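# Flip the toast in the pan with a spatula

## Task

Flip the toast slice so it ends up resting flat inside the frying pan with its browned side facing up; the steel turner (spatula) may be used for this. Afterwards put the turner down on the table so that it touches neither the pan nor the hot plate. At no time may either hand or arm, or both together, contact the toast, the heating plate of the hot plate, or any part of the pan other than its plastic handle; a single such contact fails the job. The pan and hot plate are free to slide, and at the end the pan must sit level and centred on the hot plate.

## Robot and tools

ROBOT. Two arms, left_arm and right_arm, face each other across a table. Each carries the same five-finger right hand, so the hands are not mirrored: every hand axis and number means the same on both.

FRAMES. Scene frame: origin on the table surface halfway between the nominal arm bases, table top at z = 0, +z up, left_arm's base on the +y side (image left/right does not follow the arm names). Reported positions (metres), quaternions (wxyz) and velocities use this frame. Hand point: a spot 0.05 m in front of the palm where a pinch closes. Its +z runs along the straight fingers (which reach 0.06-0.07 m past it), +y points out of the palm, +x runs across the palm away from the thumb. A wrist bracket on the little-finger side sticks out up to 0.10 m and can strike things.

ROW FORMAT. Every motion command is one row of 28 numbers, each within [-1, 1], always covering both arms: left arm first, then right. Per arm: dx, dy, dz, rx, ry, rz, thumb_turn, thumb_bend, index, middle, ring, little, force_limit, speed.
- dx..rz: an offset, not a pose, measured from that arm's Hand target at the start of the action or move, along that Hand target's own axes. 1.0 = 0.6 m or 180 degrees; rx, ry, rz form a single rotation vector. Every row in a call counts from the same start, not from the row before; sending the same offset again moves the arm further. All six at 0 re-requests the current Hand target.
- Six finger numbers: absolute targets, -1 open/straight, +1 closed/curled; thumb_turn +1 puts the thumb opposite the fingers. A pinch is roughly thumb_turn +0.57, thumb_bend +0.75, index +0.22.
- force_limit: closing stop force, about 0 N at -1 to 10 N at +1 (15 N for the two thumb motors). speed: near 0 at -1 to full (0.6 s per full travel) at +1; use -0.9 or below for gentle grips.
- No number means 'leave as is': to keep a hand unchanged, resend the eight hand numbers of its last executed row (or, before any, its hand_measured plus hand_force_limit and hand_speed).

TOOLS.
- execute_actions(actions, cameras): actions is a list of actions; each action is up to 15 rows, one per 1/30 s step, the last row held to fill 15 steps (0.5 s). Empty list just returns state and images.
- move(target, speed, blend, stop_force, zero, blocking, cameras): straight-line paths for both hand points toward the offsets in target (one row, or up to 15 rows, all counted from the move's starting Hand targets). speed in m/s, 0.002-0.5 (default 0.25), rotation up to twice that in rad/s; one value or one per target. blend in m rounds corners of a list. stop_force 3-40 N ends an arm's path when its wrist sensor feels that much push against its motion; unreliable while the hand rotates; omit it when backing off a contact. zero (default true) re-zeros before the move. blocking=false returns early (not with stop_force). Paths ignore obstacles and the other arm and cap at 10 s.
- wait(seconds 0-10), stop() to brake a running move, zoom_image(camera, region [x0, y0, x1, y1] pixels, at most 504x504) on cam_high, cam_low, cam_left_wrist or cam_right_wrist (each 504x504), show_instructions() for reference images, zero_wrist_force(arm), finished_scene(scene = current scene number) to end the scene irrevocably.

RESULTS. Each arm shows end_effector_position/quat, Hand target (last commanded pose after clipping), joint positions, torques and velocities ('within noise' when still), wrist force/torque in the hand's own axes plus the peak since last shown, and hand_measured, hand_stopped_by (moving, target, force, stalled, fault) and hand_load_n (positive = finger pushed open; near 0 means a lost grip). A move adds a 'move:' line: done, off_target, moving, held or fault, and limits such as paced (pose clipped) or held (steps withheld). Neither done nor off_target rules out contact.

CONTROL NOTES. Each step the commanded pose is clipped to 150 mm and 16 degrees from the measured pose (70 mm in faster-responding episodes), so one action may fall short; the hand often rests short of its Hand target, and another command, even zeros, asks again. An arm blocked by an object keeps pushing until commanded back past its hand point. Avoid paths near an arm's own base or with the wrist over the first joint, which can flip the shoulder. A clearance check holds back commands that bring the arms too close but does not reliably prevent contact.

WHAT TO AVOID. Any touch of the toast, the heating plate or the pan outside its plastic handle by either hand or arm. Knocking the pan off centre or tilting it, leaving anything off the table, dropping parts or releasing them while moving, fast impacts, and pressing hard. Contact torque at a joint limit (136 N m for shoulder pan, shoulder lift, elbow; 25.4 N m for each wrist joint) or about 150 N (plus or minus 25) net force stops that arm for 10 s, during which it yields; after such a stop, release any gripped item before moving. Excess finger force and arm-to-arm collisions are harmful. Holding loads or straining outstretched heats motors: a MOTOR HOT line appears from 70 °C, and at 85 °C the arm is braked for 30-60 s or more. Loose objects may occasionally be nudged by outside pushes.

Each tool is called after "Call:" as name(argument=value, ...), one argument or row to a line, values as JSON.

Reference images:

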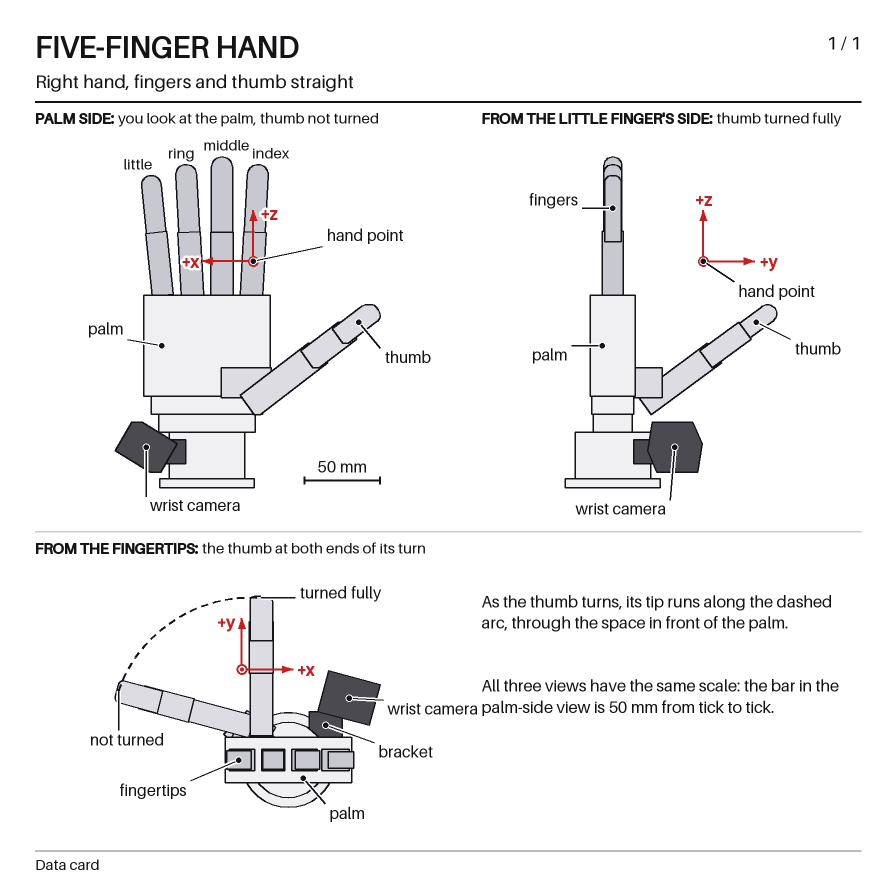

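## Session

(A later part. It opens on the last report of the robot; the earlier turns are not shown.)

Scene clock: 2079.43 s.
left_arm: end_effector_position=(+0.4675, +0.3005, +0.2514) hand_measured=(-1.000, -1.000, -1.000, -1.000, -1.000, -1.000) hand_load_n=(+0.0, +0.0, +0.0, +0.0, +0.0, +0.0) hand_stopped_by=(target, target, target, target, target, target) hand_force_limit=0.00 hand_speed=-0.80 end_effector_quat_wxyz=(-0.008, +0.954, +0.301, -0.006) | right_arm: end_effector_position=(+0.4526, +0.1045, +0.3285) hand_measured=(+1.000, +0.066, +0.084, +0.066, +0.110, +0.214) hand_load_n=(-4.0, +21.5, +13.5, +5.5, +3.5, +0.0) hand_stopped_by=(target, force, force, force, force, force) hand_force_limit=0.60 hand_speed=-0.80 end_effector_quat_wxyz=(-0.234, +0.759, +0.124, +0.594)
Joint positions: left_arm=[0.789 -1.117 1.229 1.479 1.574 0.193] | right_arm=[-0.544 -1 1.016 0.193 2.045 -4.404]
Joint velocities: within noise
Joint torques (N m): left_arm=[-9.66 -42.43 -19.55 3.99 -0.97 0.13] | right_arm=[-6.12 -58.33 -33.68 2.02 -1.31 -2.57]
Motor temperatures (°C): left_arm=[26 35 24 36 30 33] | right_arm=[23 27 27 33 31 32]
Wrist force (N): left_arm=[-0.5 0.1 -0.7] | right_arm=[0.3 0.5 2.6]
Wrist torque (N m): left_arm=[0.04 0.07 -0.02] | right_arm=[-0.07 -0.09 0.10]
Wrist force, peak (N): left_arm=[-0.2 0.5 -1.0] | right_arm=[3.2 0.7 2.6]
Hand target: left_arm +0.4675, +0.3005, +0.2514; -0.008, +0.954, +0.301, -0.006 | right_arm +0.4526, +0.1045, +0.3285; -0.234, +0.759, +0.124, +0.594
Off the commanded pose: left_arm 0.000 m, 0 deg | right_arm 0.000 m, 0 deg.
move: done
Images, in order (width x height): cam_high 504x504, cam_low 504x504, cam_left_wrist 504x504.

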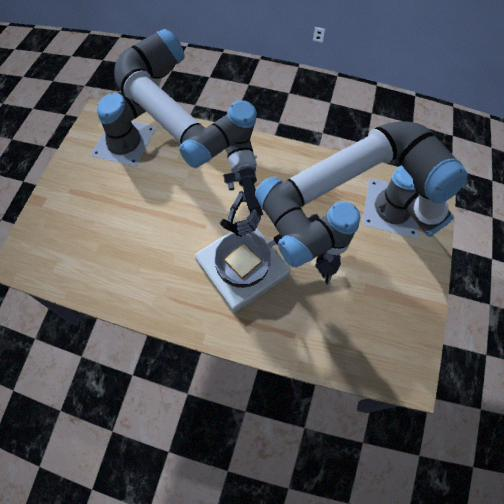

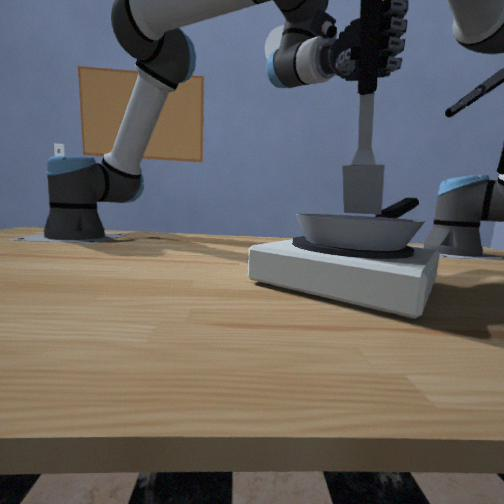

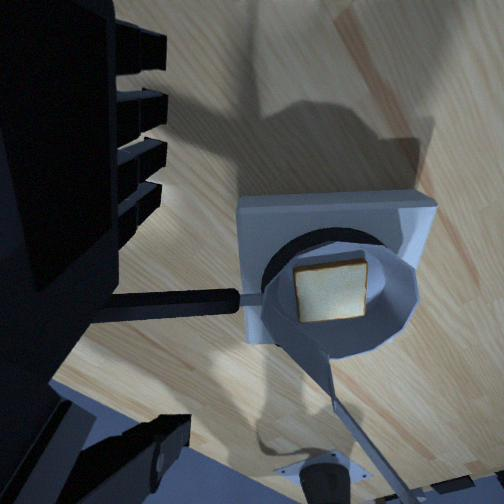

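Call:
move(
  target=[
    [0,0,0,0,0,0,-1,-1,-1,-1,-1,-1,0,-0.8, 0.0140,0.0444,0.0224,0,0,0,1,0.8,0.8,0.8,0.8,0.8,0.6,-0.8],
    [0,0,0,0,0,0,-1,-1,-1,-1,-1,-1,0,-0.8, -0.0535,0.0590,0.0353,0,0,0,1,0.8,0.8,0.8,0.8,0.8,0.6,-0.8],
    [0,0,0,0,0,0,-1,-1,-1,-1,-1,-1,0,-0.8, -0.0256,0.1477,0.0801,0,0,0,1,0.8,0.8,0.8,0.8,0.8,0.6,-0.8],
  ],
  speed=[0.05,0.04,0.03],
  stop_force=7,
  cameras=["cam_left_wrist","cam_high","cam_low"],
)

Call:
zoom_image(
  camera="cam_left_wrist",
  region=[300, 220, 460, 380],
)

Call:
zoom_image(
  camera="cam_low",
  region=[280, 150, 400, 270],
)

Call:
zoom_image(
  camera="cam_high",
  region=[200, 220, 280, 300],
)

Scene clock: 2098.90 s.
left_arm: end_effector_position=(+0.4675, +0.3005, +0.2514) hand_measured=(-1.000, -1.000, -1.000, -1.000, -1.000, -1.000) hand_load_n=(+0.0, +0.0, +0.0, +0.0, +0.0, +0.0) hand_stopped_by=(target, target, target, target, target, target) hand_force_limit=0.00 hand_speed=-0.80 end_effector_quat_wxyz=(-0.008, +0.954, +0.301, -0.006) | right_arm: end_effector_position=(+0.5305, +0.0538, +0.2866) hand_measured=(+1.000, +0.066, +0.084, +0.066, +0.110, +0.214) hand_load_n=(-4.5, +21.5, +13.5, +6.0, +3.5, +0.0) hand_stopped_by=(target, force, force, force, force, force) hand_force_limit=0.60 hand_speed=-0.80 end_effector_quat_wxyz=(-0.234, +0.759, +0.124, +0.595)
Joint positions: left_arm=[0.789 -1.117 1.229 1.479 1.574 0.193] | right_arm=[-0.701 -1.037 1.18 0.052 1.891 -4.438]
Joint velocities: within noise
Joint torques (N m): left_arm=[-11.29 -42.62 -19.98 3.76 -1.11 0.16] | right_arm=[8.36 -32.48 -33.2 1.16 1.91 2.29]
Motor temperatures (°C): left_arm=[26 35 24 36 30 33] | right_arm=[23 27 27 33 31 32]
Wrist force (N): left_arm=[-0.3 0.1 -0.5] | right_arm=[0.3 0.0 2.8]
Wrist torque (N m): left_arm=[0.03 0.04 -0.01] | right_arm=[-0.14 -0.12 0.09]
Wrist force, peak (N): left_arm=[-0.2 0.6 -0.9] | right_arm=[0.4 0.6 2.9]
Hand target: left_arm +0.4675, +0.3005, +0.2514; -0.008, +0.954, +0.301, -0.006 | right_arm +0.5305, +0.0538, +0.2865; -0.234, +0.759, +0.124, +0.594
Off the commanded pose: left_arm 0.000 m, 0 deg | right_arm 0.000 m, 0 deg.
move: done
Images, in order (width x height): cam_high 504x504, cam_low 504x504, cam_left_wrist 504x504.

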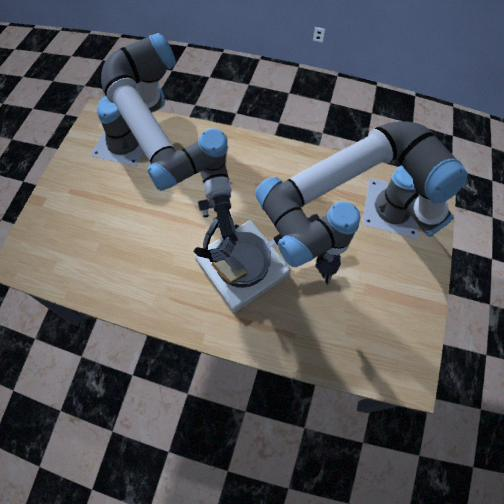

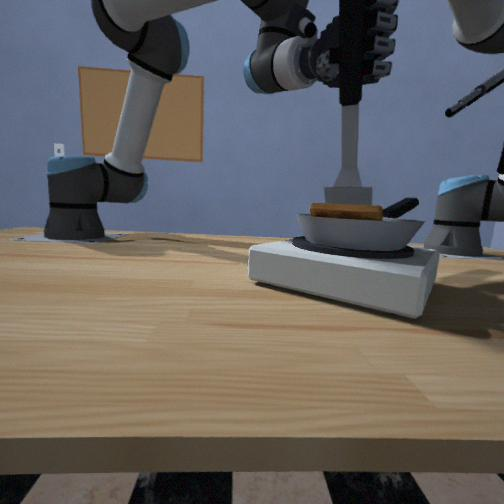

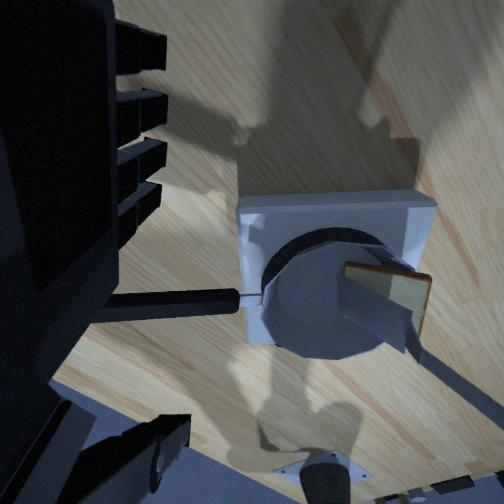

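Scaled by 3.150.

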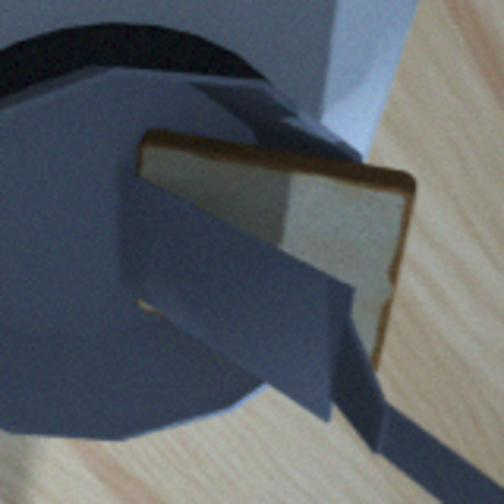

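Scaled by 4.200.

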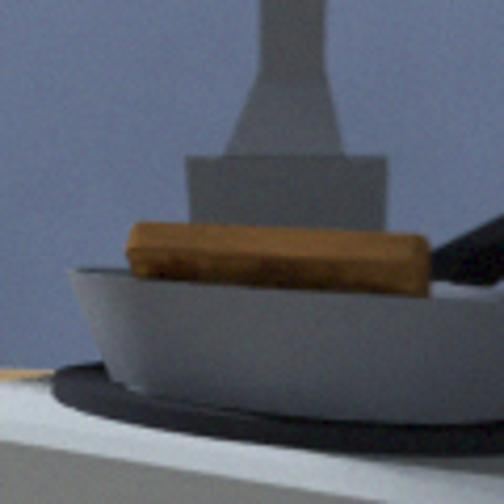

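Scaled by 6.300.

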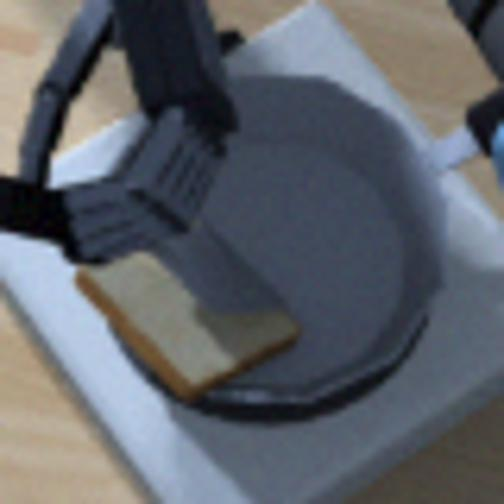

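Call:
move(
  target=[0,0,0,0,0,0,-1,-1,-1,-1,-1,-1,0,-0.8, -0.0063,-0.0200,-0.0101,0,0,0,1,0.8,0.8,0.8,0.8,0.8,0.6,-0.8],
  speed=0.004,
  cameras=["cam_left_wrist","cam_high","cam_low"],
)

Call:
zoom_image(
  camera="cam_low",
  region=[280, 150, 400, 270],
)

Call:
zoom_image(
  camera="cam_left_wrist",
  region=[300, 220, 460, 380],
)

Scene clock: 2112.03 s.
left_arm: end_effector_position=(+0.4675, +0.3005, +0.2514) hand_measured=(-1.000, -1.000, -1.000, -1.000, -1.000, -1.000) hand_load_n=(+0.0, +0.0, +0.0, +0.0, +0.0, +0.0) hand_stopped_by=(target, target, target, target, target, target) hand_force_limit=0.00 hand_speed=-0.80 end_effector_quat_wxyz=(-0.008, +0.954, +0.301, -0.006) | right_arm: end_effector_position=(+0.5188, +0.0614, +0.2865) hand_measured=(+1.000, +0.066, +0.084, +0.066, +0.110, +0.214) hand_load_n=(-4.5, +21.5, +13.0, +6.0, +3.5, +0.0) hand_stopped_by=(target, force, force, force, force, force) hand_force_limit=0.60 hand_speed=-0.80 end_effector_quat_wxyz=(-0.234, +0.759, +0.124, +0.594)
Joint positions: left_arm=[0.789 -1.117 1.229 1.479 1.574 0.193] | right_arm=[-0.677 -1.033 1.174 0.056 1.915 -4.433]
Joint velocities: within noise
Joint torques (N m): left_arm=[-10.73 -43.33 -18.78 3.54 -1.21 0.35] | right_arm=[2.76 -32.3 -31.89 1.31 1.4 2.47]
Motor temperatures (°C): left_arm=[26 35 24 36 30 33] | right_arm=[23 27 27 33 31 32]
Wrist force (N): left_arm=[0.0 0.0 -0.6] | right_arm=[0.7 0.2 2.6]
Wrist torque (N m): left_arm=[0.03 0.01 -0.01] | right_arm=[-0.09 -0.17 0.12]
Wrist force, peak (N): left_arm=[-0.6 0.4 -0.8] | right_arm=[0.3 0.1 2.8]
Hand target: left_arm +0.4675, +0.3005, +0.2514; -0.008, +0.954, +0.301, -0.006 | right_arm +0.5188, +0.0614, +0.2865; -0.234, +0.759, +0.124, +0.594
Off the commanded pose: left_arm 0.000 m, 0 deg | right_arm 0.000 m, 0 deg.
move: done
Images, in order (width x height): cam_high 504x504, cam_low 504x504, cam_left_wrist 504x504.

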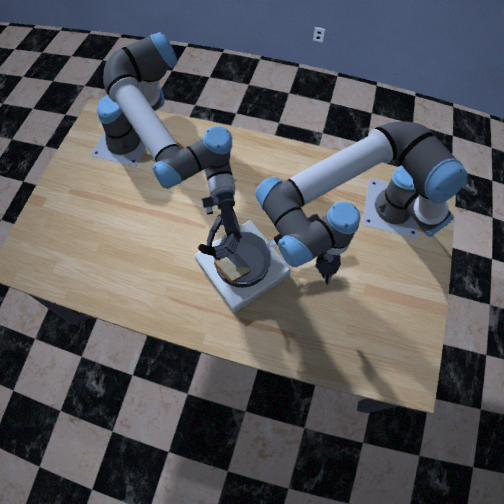

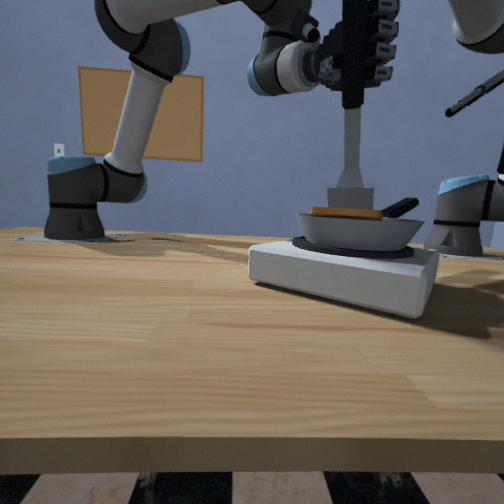

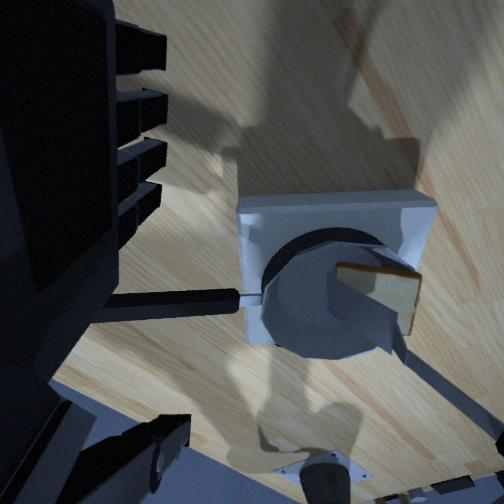

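Scaled by 4.200.

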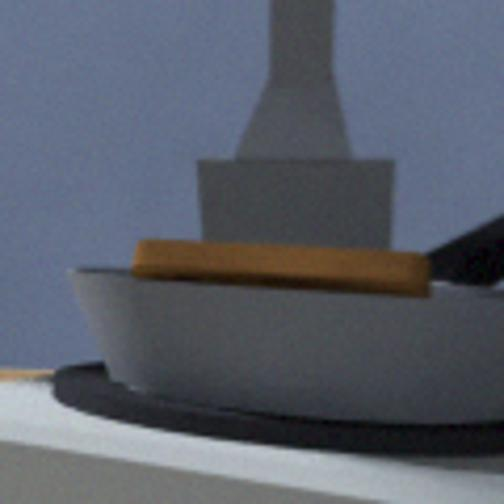

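Scaled by 3.150.

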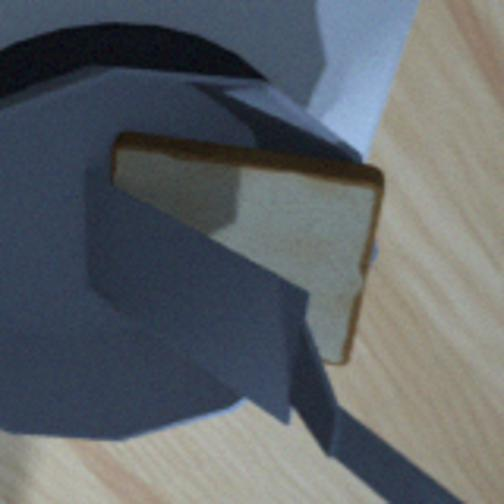

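Call:
move(
  target=[
    [0,0,0,0,0,0,-1,-1,-1,-1,-1,-1,0,-0.8, 0.128,-0.0278,-0.0244,0,0,0,1,0.8,0.8,0.8,0.8,0.8,0.6,-0.8],
    [0,0,0,0,0,0,-1,-1,-1,-1,-1,-1,0,-0.8, 0.0848,0.2858,0.1448,0.0114,-0.0776,0.1469,1,0.8,0.8,0.8,0.8,0.8,0.6,-0.8],
  ],
  speed=[0.05,0.1],
  cameras=["cam_left_wrist","cam_high","cam_low"],
)

Call:
zoom_image(
  camera="cam_low",
  region=[260, 110, 420, 270],
)

Call:
zoom_image(
  camera="cam_left_wrist",
  region=[300, 220, 460, 380],
)

Scene clock: 2152.47 s.
left_arm: end_effector_position=(+0.4675, +0.3005, +0.2514) hand_measured=(-1.000, -1.000, -1.000, -1.000, -1.000, -1.000) hand_load_n=(+0.0, +0.0, +0.0, +0.0, +0.0, +0.0) hand_stopped_by=(target, target, target, target, target, target) hand_force_limit=0.00 hand_speed=-0.80 end_effector_quat_wxyz=(-0.008, +0.954, +0.301, -0.006) | right_arm: end_effector_position=(+0.6855, -0.0470, +0.2838) hand_measured=(+1.000, +0.066, +0.084, +0.066, +0.110, +0.214) hand_load_n=(-4.0, +21.5, +13.5, +6.0, +3.5, +0.0) hand_stopped_by=(target, force, force, force, force, force) hand_force_limit=0.60 hand_speed=-0.80 end_effector_quat_wxyz=(-0.360, +0.829, -0.015, +0.427)
Joint positions: left_arm=[0.789 -1.117 1.229 1.479 1.574 0.193] | right_arm=[-1.097 -0.91 0.833 0.471 1.372 -4.077]
Joint velocities: within noise
Joint torques (N m): left_arm=[-10.52 -43.12 -19.76 3.77 -1.34 0.36] | right_arm=[-2.22 -61.73 -12.9 -3.24 -0.12 -2.16]
Motor temperatures (°C): left_arm=[26 35 24 36 30 33] | right_arm=[23 27 27 33 31 32]
Wrist force (N): left_arm=[-0.2 0.5 -0.8] | right_arm=[0.7 0.2 2.4]
Wrist torque (N m): left_arm=[0.10 0.03 0.01] | right_arm=[-0.11 -0.13 0.03]
Wrist force, peak (N): left_arm=[-0.2 0.3 -0.9] | right_arm=[1.2 1.0 2.9]
Hand target: left_arm +0.4675, +0.3005, +0.2514; -0.008, +0.954, +0.301, -0.006 | right_arm +0.6855, -0.0470, +0.2838; -0.360, +0.829, -0.015, +0.427
Off the commanded pose: left_arm 0.000 m, 0 deg | right_arm 0.000 m, 0 deg.
move: done
Images, in order (width x height): cam_high 504x504, cam_low 504x504, cam_left_wrist 504x504.

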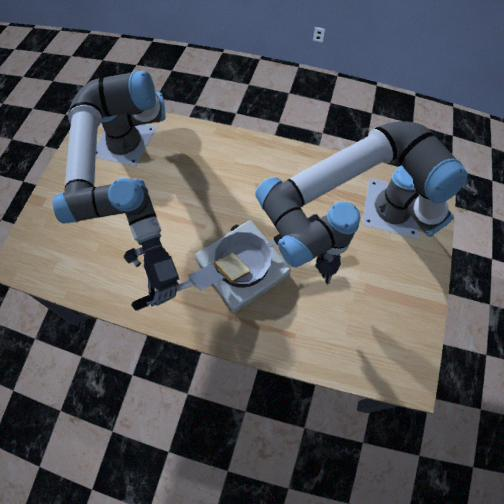

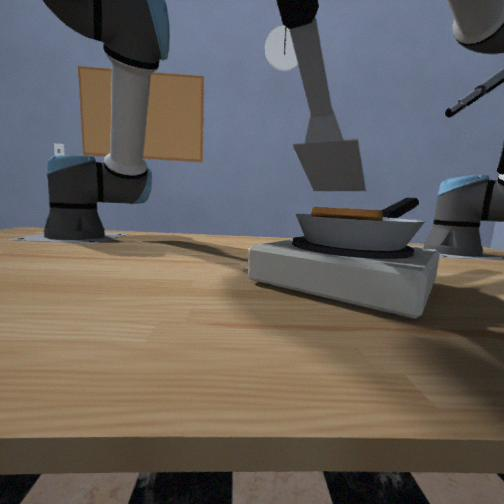

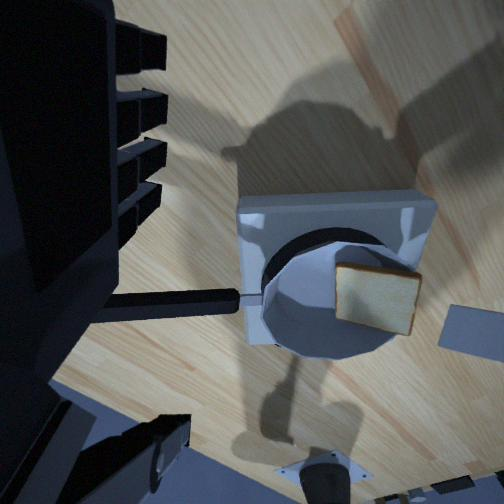

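Scaled by 3.150.

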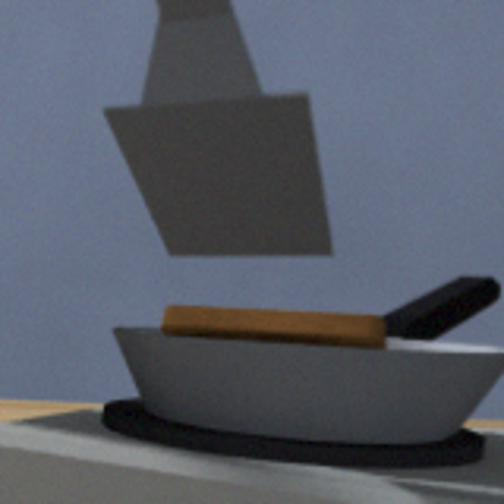

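Scaled by 3.150.

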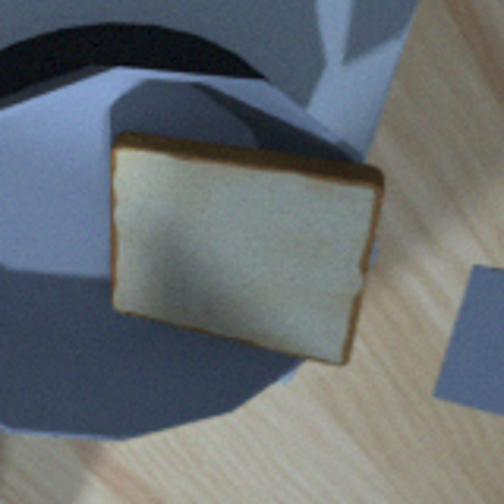

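Call:
move(
  target=[0.0205,0.116,-0.002,-0.1455,-0.3611,0.008,-1,-1,-1,-1,-1,-1,0,-0.8, 0,0,0,0,0,0,1,0.8,0.8,0.8,0.8,0.8,0.6,-0.8],
  speed=0.15,
  cameras=["cam_left_wrist","cam_high"],
)

Scene clock: 2161.93 s.
left_arm: end_effector_position=(+0.5092, +0.2590, +0.2511) hand_measured=(-1.000, -1.000, -1.000, -1.000, -1.000, -1.000) hand_load_n=(+0.0, +0.0, +0.0, +0.0, +0.0, +0.0) hand_stopped_by=(target, target, target, target, target, target) hand_force_limit=0.00 hand_speed=-0.80 end_effector_quat_wxyz=(+0.302, +0.835, +0.258, -0.381) | right_arm: end_effector_position=(+0.6855, -0.0470, +0.2838) hand_measured=(+1.000, +0.066, +0.084, +0.066, +0.110, +0.214) hand_load_n=(-4.0, +21.5, +13.5, +6.0, +3.0, +0.0) hand_stopped_by=(target, force, force, force, force, force) hand_force_limit=0.60 hand_speed=-0.80 end_effector_quat_wxyz=(-0.360, +0.829, -0.015, +0.427)
Joint positions: left_arm=[1.129 -0.761 1.134 1.472 2.563 0.693] | right_arm=[-1.097 -0.91 0.833 0.471 1.371 -4.077]
Joint velocities: within noise
Joint torques (N m): left_arm=[6.04 -60.38 -24.63 1.43 -0.63 -1.69] | right_arm=[-7.04 -61.82 -11.9 -3.21 -1.35 -0.15]
Motor temperatures (°C): left_arm=[26 35 24 36 30 33] | right_arm=[23 27 27 33 31 32]
Wrist force (N): left_arm=[-0.7 0.1 -0.7] | right_arm=[0.7 -0.1 2.4]
Wrist torque (N m): left_arm=[0.03 0.14 -0.03] | right_arm=[-0.16 -0.12 0.02]
Wrist force, peak (N): left_arm=[-2.3 0.5 -2.0] | right_arm=[0.7 0.3 2.6]
Hand target: left_arm +0.5092, +0.2590, +0.2512; +0.302, +0.835, +0.258, -0.381 (not the last commanded pose) | right_arm +0.6855, -0.0470, +0.2838; -0.360, +0.829, -0.015, +0.427
Off the commanded pose: left_arm 0.012 m, 12 deg | right_arm 0.000 m, 0 deg.
move: held (left_arm; a check stopped the path); limits=held
pose unreachable (left arm): on one or more control steps of this call, first in action 0 (counted from 0), this arm could not follow its commanded pose, so it was not sent that pose on those steps. It may still have moved: this result reports where it is.
cause: moving toward the commanded pose would bring two parts of the arm too close to each other (joints 4 (wrist 1) to 6 (wrist 3) lie between them).
Images, in order (width x height): cam_high 504x504, cam_left_wrist 504x504.

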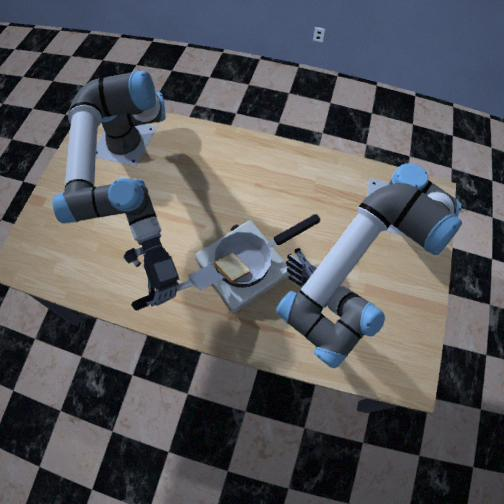

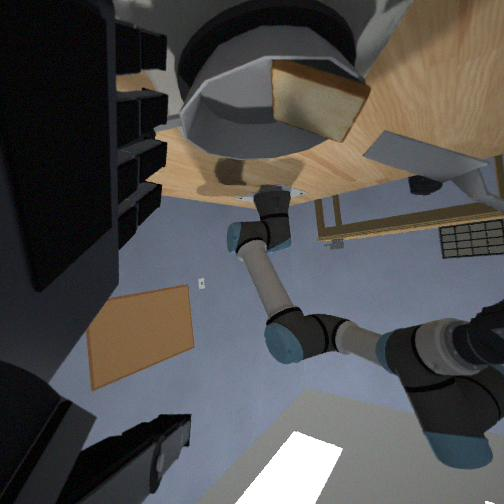

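Call:
zoom_image(
  camera="cam_left_wrist",
  region=[250, 20, 430, 200],
)

Scaled by 2.800.

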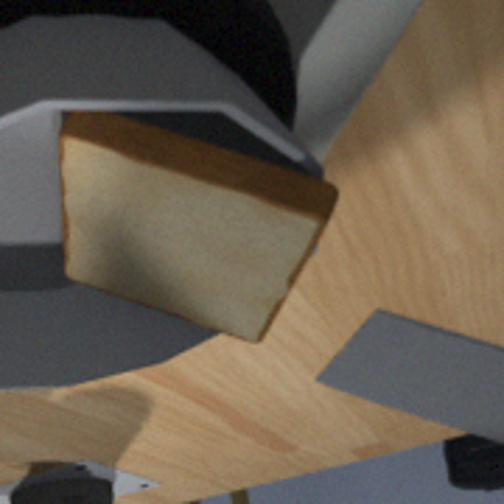

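Call:
move(
  target=[0,0,0,0,0,0,-1,-1,-1,-1,-1,-1,0,-0.8, -0.0461,0.0151,0.0228,0,0,0,1,0.8,0.8,0.8,0.8,0.8,0.6,-0.8],
  speed=0.05,
  cameras=["cam_left_wrist","cam_low"],
)

Call:
zoom_image(
  camera="cam_low",
  region=[290, 150, 430, 290],
)

Call:
zoom_image(
  camera="cam_left_wrist",
  region=[250, 20, 430, 200],
)

Scene clock: 2236.93 s.
left_arm: end_effector_position=(+0.5092, +0.2590, +0.2512) hand_measured=(-1.000, -1.000, -1.000, -1.000, -1.000, -1.000) hand_load_n=(+0.0, +0.0, +0.0, +0.0, +0.0, +0.0) hand_stopped_by=(target, target, target, target, target, target) hand_force_limit=0.00 hand_speed=-0.80 end_effector_quat_wxyz=(+0.302, +0.835, +0.258, -0.381) | right_arm: end_effector_position=(+0.6803, -0.0365, +0.2537) hand_measured=(+1.000, +0.066, +0.084, +0.066, +0.110, +0.214) hand_load_n=(-4.0, +21.5, +13.5, +6.0, +3.0, +0.0) hand_stopped_by=(target, force, force, force, force, force) hand_force_limit=0.60 hand_speed=-0.80 end_effector_quat_wxyz=(-0.360, +0.829, -0.015, +0.427)
Joint positions: left_arm=[1.129 -0.761 1.134 1.471 2.563 0.693] | right_arm=[-1.078 -0.905 0.902 0.396 1.389 -4.069]
Joint velocities: within noise
Joint torques (N m): left_arm=[-13.55 -60.22 -20.01 0.72 -0.09 -1.71] | right_arm=[-9.33 -52.88 -34.02 1.8 -1.86 0.53]
Motor temperatures (°C): left_arm=[26 35 24 36 30 33] | right_arm=[23 27 27 33 31 32]
Wrist force (N): left_arm=[-0.6 0.1 -1.3] | right_arm=[0.9 -0.1 2.2]
Wrist torque (N m): left_arm=[0.05 0.14 -0.03] | right_arm=[-0.13 -0.15 0.04]
Wrist force, peak (N): left_arm=[-0.6 0.5 -1.3] | right_arm=[0.4 0.6 2.7]
Hand target: left_arm +0.5092, +0.2590, +0.2512; +0.302, +0.835, +0.258, -0.381 | right_arm +0.6803, -0.0366, +0.2539; -0.360, +0.829, -0.015, +0.427
Off the commanded pose: left_arm 0.000 m, 0 deg | right_arm 0.000 m, 0 deg.
move: done
Images, in order (width x height): cam_low 504x504, cam_left_wrist 504x504.

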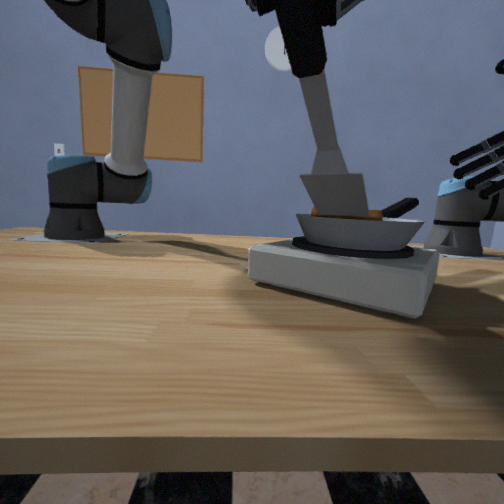

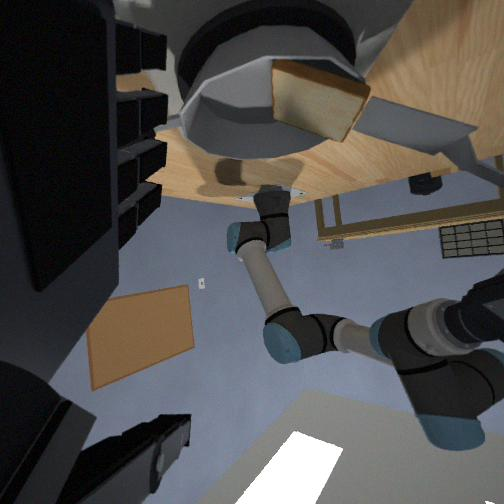

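Scaled by 3.600.

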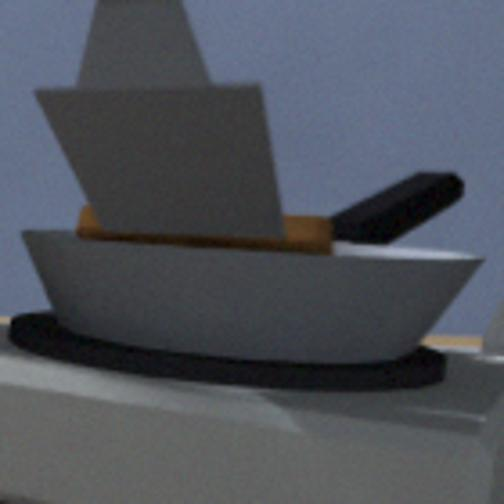

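Scaled by 2.800.

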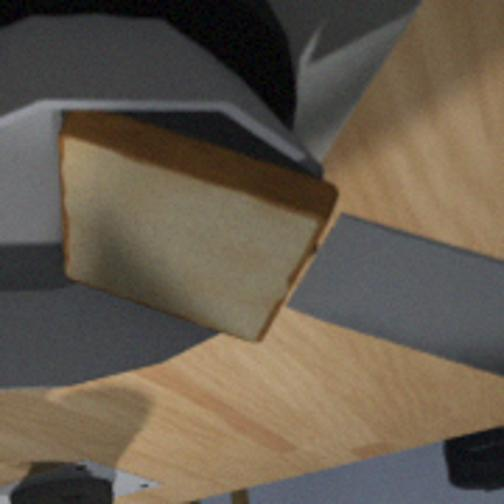

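Call:
move(
  target=[0,0,0,0,0,0,-1,-1,-1,-1,-1,-1,0,-0.8, -0.0032,0.0007,0.0063,-0.0059,-0.0053,-0.0024,1,0.8,0.8,0.8,0.8,0.8,0.6,-0.8],
  speed=0.02,
  stop_force=3,
  cameras=["cam_left_wrist","cam_low"],
)

Call:
zoom_image(
  camera="cam_low",
  region=[305, 190, 395, 230],
)

Call:
zoom_image(
  camera="cam_left_wrist",
  region=[320, 60, 400, 140],
)

Scene clock: 2252.60 s.
left_arm: end_effector_position=(+0.5092, +0.2590, +0.2512) hand_measured=(-1.000, -1.000, -1.000, -1.000, -1.000, -1.000) hand_load_n=(+0.0, +0.0, +0.0, +0.0, +0.0, +0.0) hand_stopped_by=(target, target, target, target, target, target) hand_force_limit=0.00 hand_speed=-0.80 end_effector_quat_wxyz=(+0.302, +0.835, +0.258, -0.381) | right_arm: end_effector_position=(+0.6820, -0.0340, +0.2508) hand_measured=(+1.000, +0.066, +0.084, +0.066, +0.110, +0.214) hand_load_n=(-4.0, +21.5, +13.5, +6.0, +3.5, +0.0) hand_stopped_by=(target, force, force, force, force, force) hand_force_limit=0.60 hand_speed=-0.80 end_effector_quat_wxyz=(-0.351, +0.836, -0.013, +0.422)
Joint positions: left_arm=[1.129 -0.761 1.134 1.471 2.563 0.693] | right_arm=[-1.072 -0.878 0.853 0.442 1.399 -4.079]
Joint velocities: within noise
Joint torques (N m): left_arm=[-13.78 -59.04 -13.52 0.69 0.03 -1.83] | right_arm=[-6.79 -63.54 -11.96 -3.09 -1.96 2.38]
Motor temperatures (°C): left_arm=[26 35 24 36 30 33] | right_arm=[23 27 27 33 31 32]
Wrist force (N): left_arm=[-0.2 0.0 -1.2] | right_arm=[0.7 0.6 2.1]
Wrist torque (N m): left_arm=[0.03 0.09 -0.01] | right_arm=[-0.02 -0.11 0.03]
Wrist force, peak (N): left_arm=[-0.8 0.1 -1.5] | right_arm=[1.0 0.3 2.5]
Hand target: left_arm +0.5092, +0.2590, +0.2512; +0.302, +0.835, +0.258, -0.381 | right_arm +0.6820, -0.0340, +0.2508; -0.351, +0.836, -0.013, +0.422
Off the commanded pose: left_arm 0.000 m, 0 deg | right_arm 0.000 m, 0 deg.
move: done
Images, in order (width x height): cam_low 504x504, cam_left_wrist 504x504.

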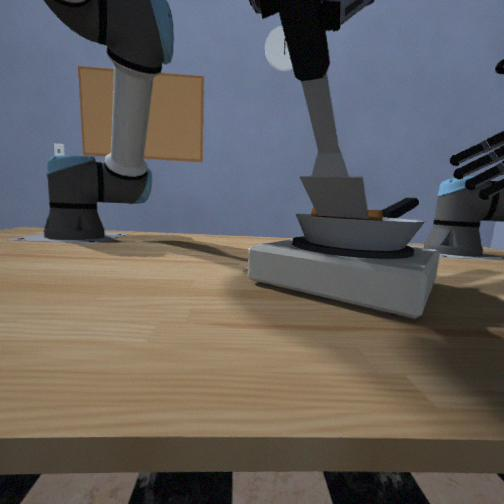

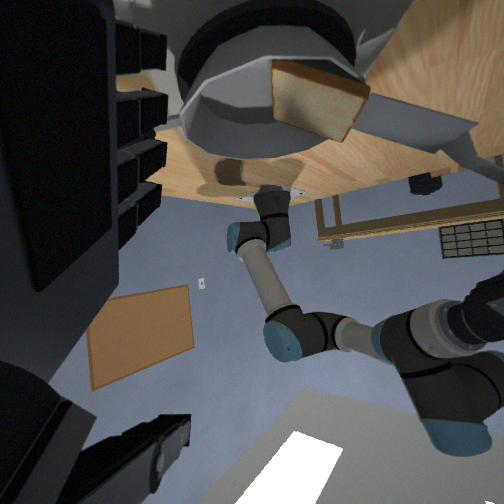

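Scaled by 5.600.

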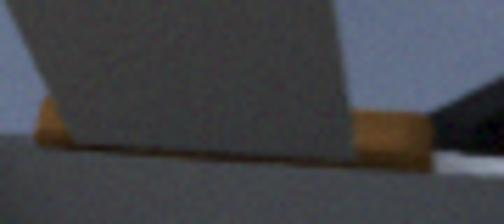

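Scaled by 6.300.

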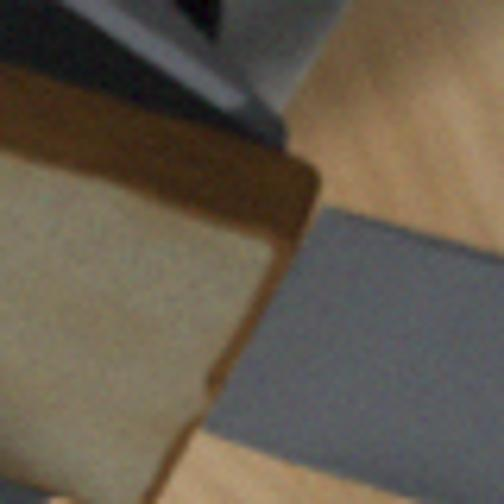

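Call:
zoom_image(
  camera="cam_low",
  region=[305, 200, 335, 225],
)

Call:
zoom_image(
  camera="cam_low",
  region=[360, 200, 390, 225],
)

Scaled by 16.800.

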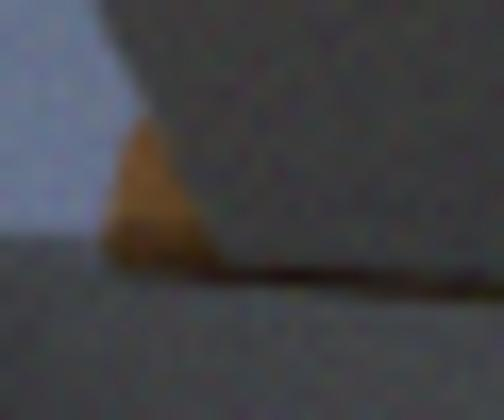

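Scaled by 16.800.

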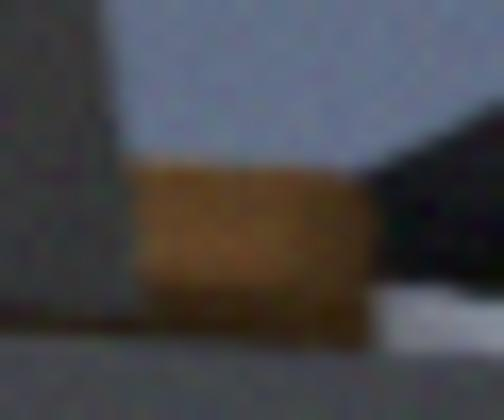

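Call:
move(
  target=[
    [0,0,0,0,0,0,-1,-1,-1,-1,-1,-1,0,-0.8, -0.0009,0.0008,0.0005,0,0,0,1,0.8,0.8,0.8,0.8,0.8,0.6,-0.8],
    [0,0,0,0,0,0,-1,-1,-1,-1,-1,-1,0,-0.8, -0.0080,-0.0056,-0.0023,0,0,0,1,0.8,0.8,0.8,0.8,0.8,0.6,-0.8],
  ],
  speed=0.01,
  stop_force=3,
  cameras=["cam_left_wrist","cam_low"],
)

Call:
zoom_image(
  camera="cam_low",
  region=[305, 190, 395, 230],
)

Call:
zoom_image(
  camera="cam_left_wrist",
  region=[320, 60, 400, 140],
)

Scene clock: 2284.60 s.
left_arm: end_effector_position=(+0.5092, +0.2590, +0.2512) hand_measured=(-1.000, -1.000, -1.000, -1.000, -1.000, -1.000) hand_load_n=(+0.0, +0.0, +0.0, +0.0, +0.0, +0.0) hand_stopped_by=(target, target, target, target, target, target) hand_force_limit=0.00 hand_speed=-0.80 end_effector_quat_wxyz=(+0.302, +0.835, +0.258, -0.381) | right_arm: end_effector_position=(+0.6770, -0.0308, +0.2501) hand_measured=(+1.000, +0.066, +0.084, +0.066, +0.110, +0.214) hand_load_n=(-4.0, +21.5, +13.5, +6.0, +3.0, +0.0) hand_stopped_by=(target, force, force, force, force, force) hand_force_limit=0.60 hand_speed=-0.80 end_effector_quat_wxyz=(-0.351, +0.836, -0.013, +0.422)
Joint positions: left_arm=[1.129 -0.761 1.134 1.471 2.563 0.693] | right_arm=[-1.064 -0.883 0.864 0.435 1.407 -4.076]
Joint velocities: within noise
Joint torques (N m): left_arm=[-13.34 -59.17 -11.55 0.79 0.2 -1.53] | right_arm=[-8.24 -36.26 -32.8 1.66 -1.86 -1.83]
Motor temperatures (°C): left_arm=[26 35 24 36 30 33] | right_arm=[23 27 27 33 31 32]
Wrist force (N): left_arm=[-0.4 0.3 -1.3] | right_arm=[0.9 0.4 1.9]
Wrist torque (N m): left_arm=[0.09 0.12 -0.02] | right_arm=[-0.03 -0.14 0.05]
Wrist force, peak (N): left_arm=[-0.6 0.2 -1.5] | right_arm=[0.9 0.4 2.4]
Hand target: left_arm +0.5092, +0.2590, +0.2512; +0.302, +0.835, +0.258, -0.381 | right_arm +0.6770, -0.0308, +0.2501; -0.351, +0.836, -0.013, +0.422
Off the commanded pose: left_arm 0.000 m, 0 deg | right_arm 0.000 m, 0 deg.
move: done
Images, in order (width x height): cam_low 504x504, cam_left_wrist 504x504.

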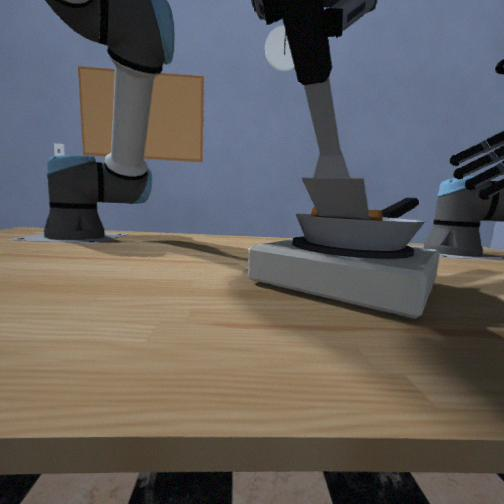

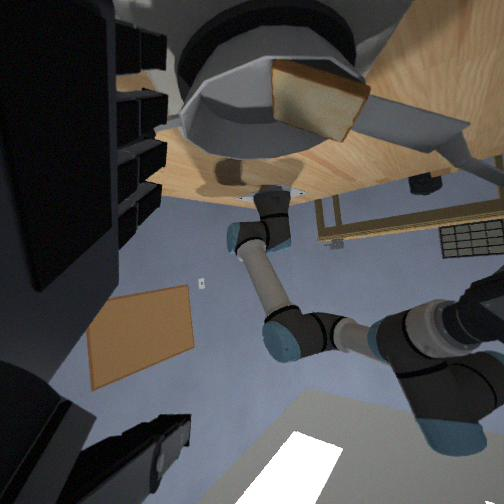

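Scaled by 5.600.

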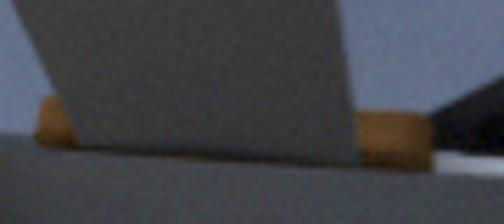

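Scaled by 6.300.

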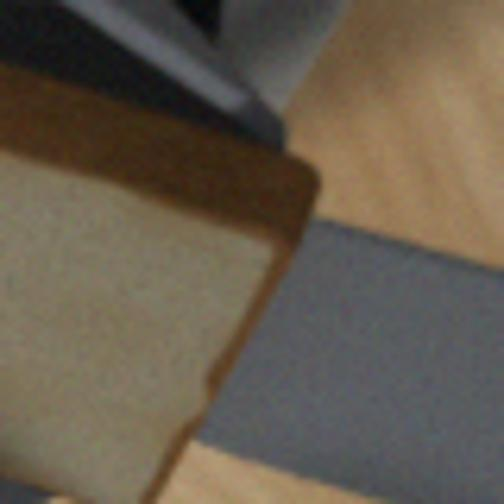

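Call:
move(
  target=[0,0,0,0,0,0,-1,-1,-1,-1,-1,-1,0,-0.8, -0.0036,-0.0032,-0.0014,0,0,0,1,0.8,0.8,0.8,0.8,0.8,0.6,-0.8],
  speed=0.006,
  stop_force=3,
  cameras=["cam_left_wrist","cam_low"],
)

Call:
zoom_image(
  camera="cam_low",
  region=[305, 190, 395, 230],
)

Call:
zoom_image(
  camera="cam_left_wrist",
  region=[250, 20, 430, 200],
)

Scene clock: 2295.53 s.
left_arm: end_effector_position=(+0.5092, +0.2590, +0.2512) hand_measured=(-1.000, -1.000, -1.000, -1.000, -1.000, -1.000) hand_load_n=(+0.0, +0.0, +0.0, +0.0, +0.0, +0.0) hand_stopped_by=(target, target, target, target, target, target) hand_force_limit=0.00 hand_speed=-0.80 end_effector_quat_wxyz=(+0.302, +0.835, +0.258, -0.381) | right_arm: end_effector_position=(+0.6744, -0.0291, +0.2500) hand_measured=(+1.000, +0.066, +0.084, +0.066, +0.110, +0.214) hand_load_n=(-4.0, +21.5, +13.5, +5.5, +3.0, +0.0) hand_stopped_by=(target, force, force, force, force, force) hand_force_limit=0.60 hand_speed=-0.80 end_effector_quat_wxyz=(-0.351, +0.836, -0.013, +0.422)
Joint positions: left_arm=[1.129 -0.761 1.134 1.471 2.563 0.693] | right_arm=[-1.059 -0.886 0.869 0.433 1.411 -4.074]
Joint velocities: within noise
Joint torques (N m): left_arm=[-12.65 -58.82 -11.27 0.65 0.36 -1.84] | right_arm=[-6.58 -54.53 -26.46 -1.59 -1.44 1.12]
Motor temperatures (°C): left_arm=[26 35 24 36 30 33] | right_arm=[23 28 27 33 31 32]
Wrist force (N): left_arm=[-0.6 0.1 -1.2] | right_arm=[0.6 0.6 1.9]
Wrist torque (N m): left_arm=[0.05 0.14 -0.02] | right_arm=[-0.01 -0.09 0.03]
Wrist force, peak (N): left_arm=[-0.8 0.2 -1.4] | right_arm=[0.9 0.5 2.5]
Hand target: left_arm +0.5092, +0.2590, +0.2512; +0.302, +0.835, +0.258, -0.381 | right_arm +0.6744, -0.0291, +0.2500; -0.351, +0.836, -0.013, +0.422
Off the commanded pose: left_arm 0.000 m, 0 deg | right_arm 0.000 m, 0 deg.
move: done
Images, in order (width x height): cam_low 504x504, cam_left_wrist 504x504.

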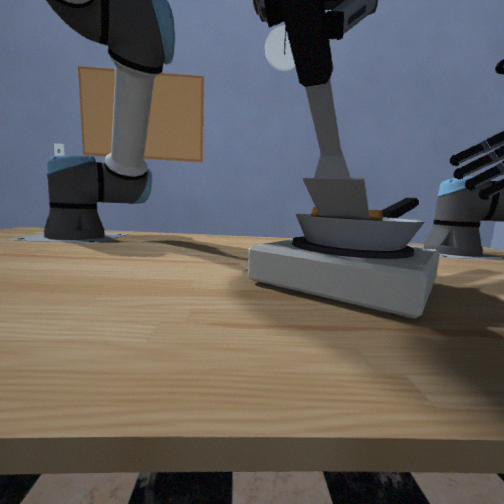

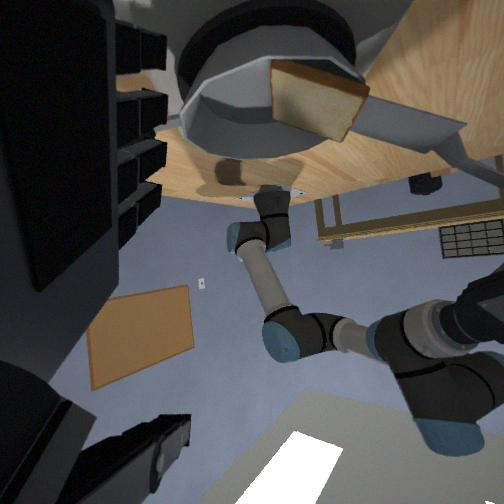

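Scaled by 5.600.

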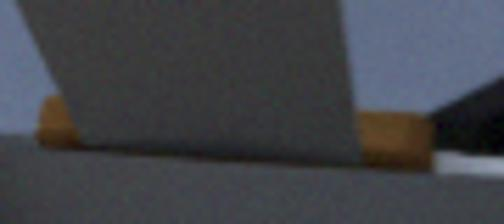

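Scaled by 2.800.

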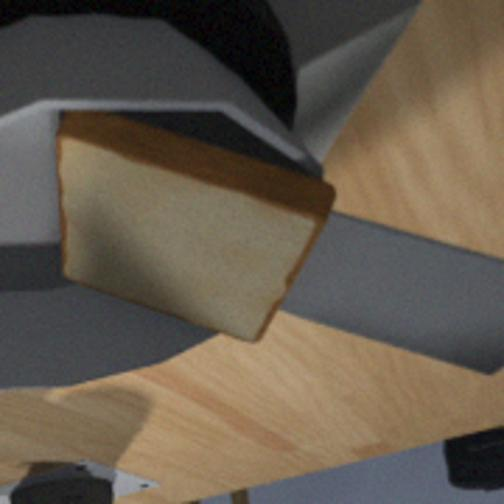

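Call:
move(
  target=[0,0,0,0,0,0,-1,-1,-1,-1,-1,-1,0,-0.8, 0.0035,-0.0030,-0.0019,0,0,0,1,0.8,0.8,0.8,0.8,0.8,0.6,-0.8],
  speed=0.01,
  cameras=["cam_left_wrist","cam_low"],
)

Call:
zoom_image(
  camera="cam_low",
  region=[305, 190, 395, 230],
)

Call:
zoom_image(
  camera="cam_left_wrist",
  region=[250, 20, 430, 200],
)

Scene clock: 2304.33 s.
left_arm: end_effector_position=(+0.5092, +0.2590, +0.2512) hand_measured=(-1.000, -1.000, -1.000, -1.000, -1.000, -1.000) hand_load_n=(+0.0, +0.0, +0.0, +0.0, +0.0, +0.0) hand_stopped_by=(target, target, target, target, target, target) hand_force_limit=0.00 hand_speed=-0.80 end_effector_quat_wxyz=(+0.302, +0.835, +0.258, -0.381) | right_arm: end_effector_position=(+0.6745, -0.0291, +0.2531) hand_measured=(+1.000, +0.066, +0.084, +0.066, +0.110, +0.214) hand_load_n=(-4.0, +22.0, +13.5, +6.0, +3.0, +0.0) hand_stopped_by=(target, force, force, force, force, force) hand_force_limit=0.60 hand_speed=-0.80 end_effector_quat_wxyz=(-0.351, +0.836, -0.013, +0.422)
Joint positions: left_arm=[1.129 -0.761 1.134 1.471 2.563 0.693] | right_arm=[-1.059 -0.885 0.86 0.441 1.411 -4.074]
Joint velocities: within noise
Joint torques (N m): left_arm=[-13.34 -59.56 -11.93 0.78 0.59 -1.43] | right_arm=[-5.03 -35.73 -23.94 0.64 -1 -1.55]
Motor temperatures (°C): left_arm=[26 35 24 36 30 33] | right_arm=[23 28 27 33 31 32]
Wrist force (N): left_arm=[-0.7 0.2 -1.0] | right_arm=[0.7 0.4 2.3]
Wrist torque (N m): left_arm=[0.06 0.15 -0.03] | right_arm=[-0.07 -0.13 0.02]
Wrist force, peak (N): left_arm=[-0.5 0.3 -1.6] | right_arm=[0.7 0.5 2.3]
Hand target: left_arm +0.5092, +0.2590, +0.2512; +0.302, +0.835, +0.258, -0.381 | right_arm +0.6745, -0.0291, +0.2530; -0.351, +0.836, -0.013, +0.422
Off the commanded pose: left_arm 0.000 m, 0 deg | right_arm 0.000 m, 0 deg.
move: done
Images, in order (width x height): cam_low 504x504, cam_left_wrist 504x504.

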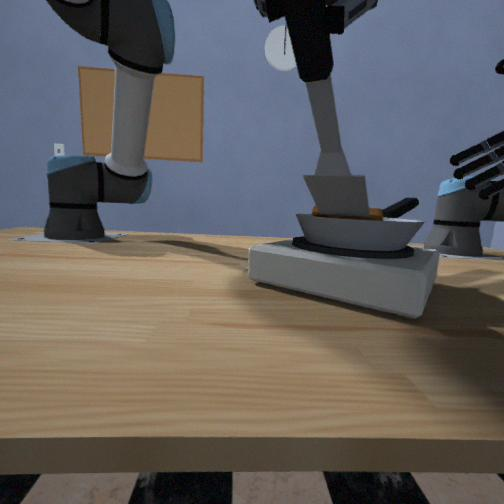

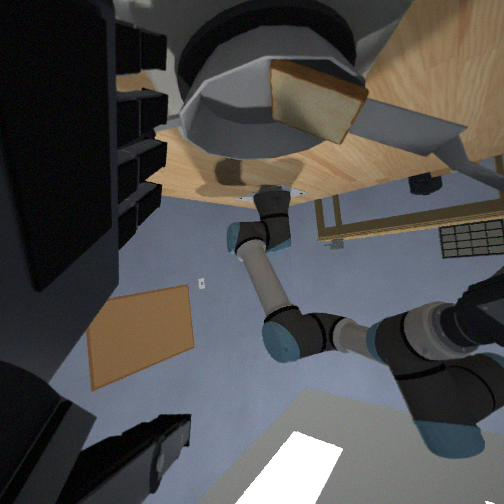

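Scaled by 5.600.

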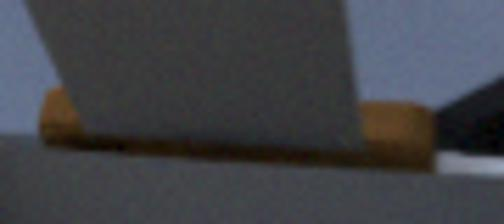

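Scaled by 2.800.

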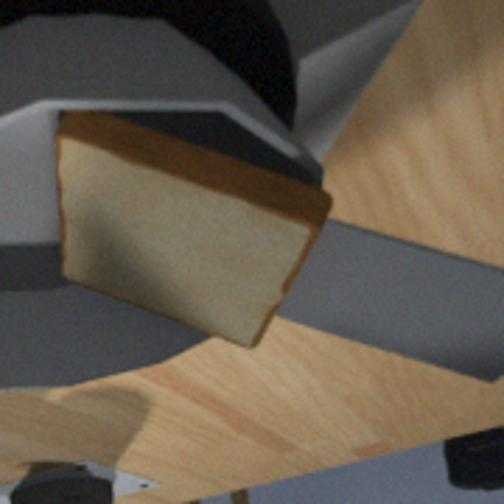

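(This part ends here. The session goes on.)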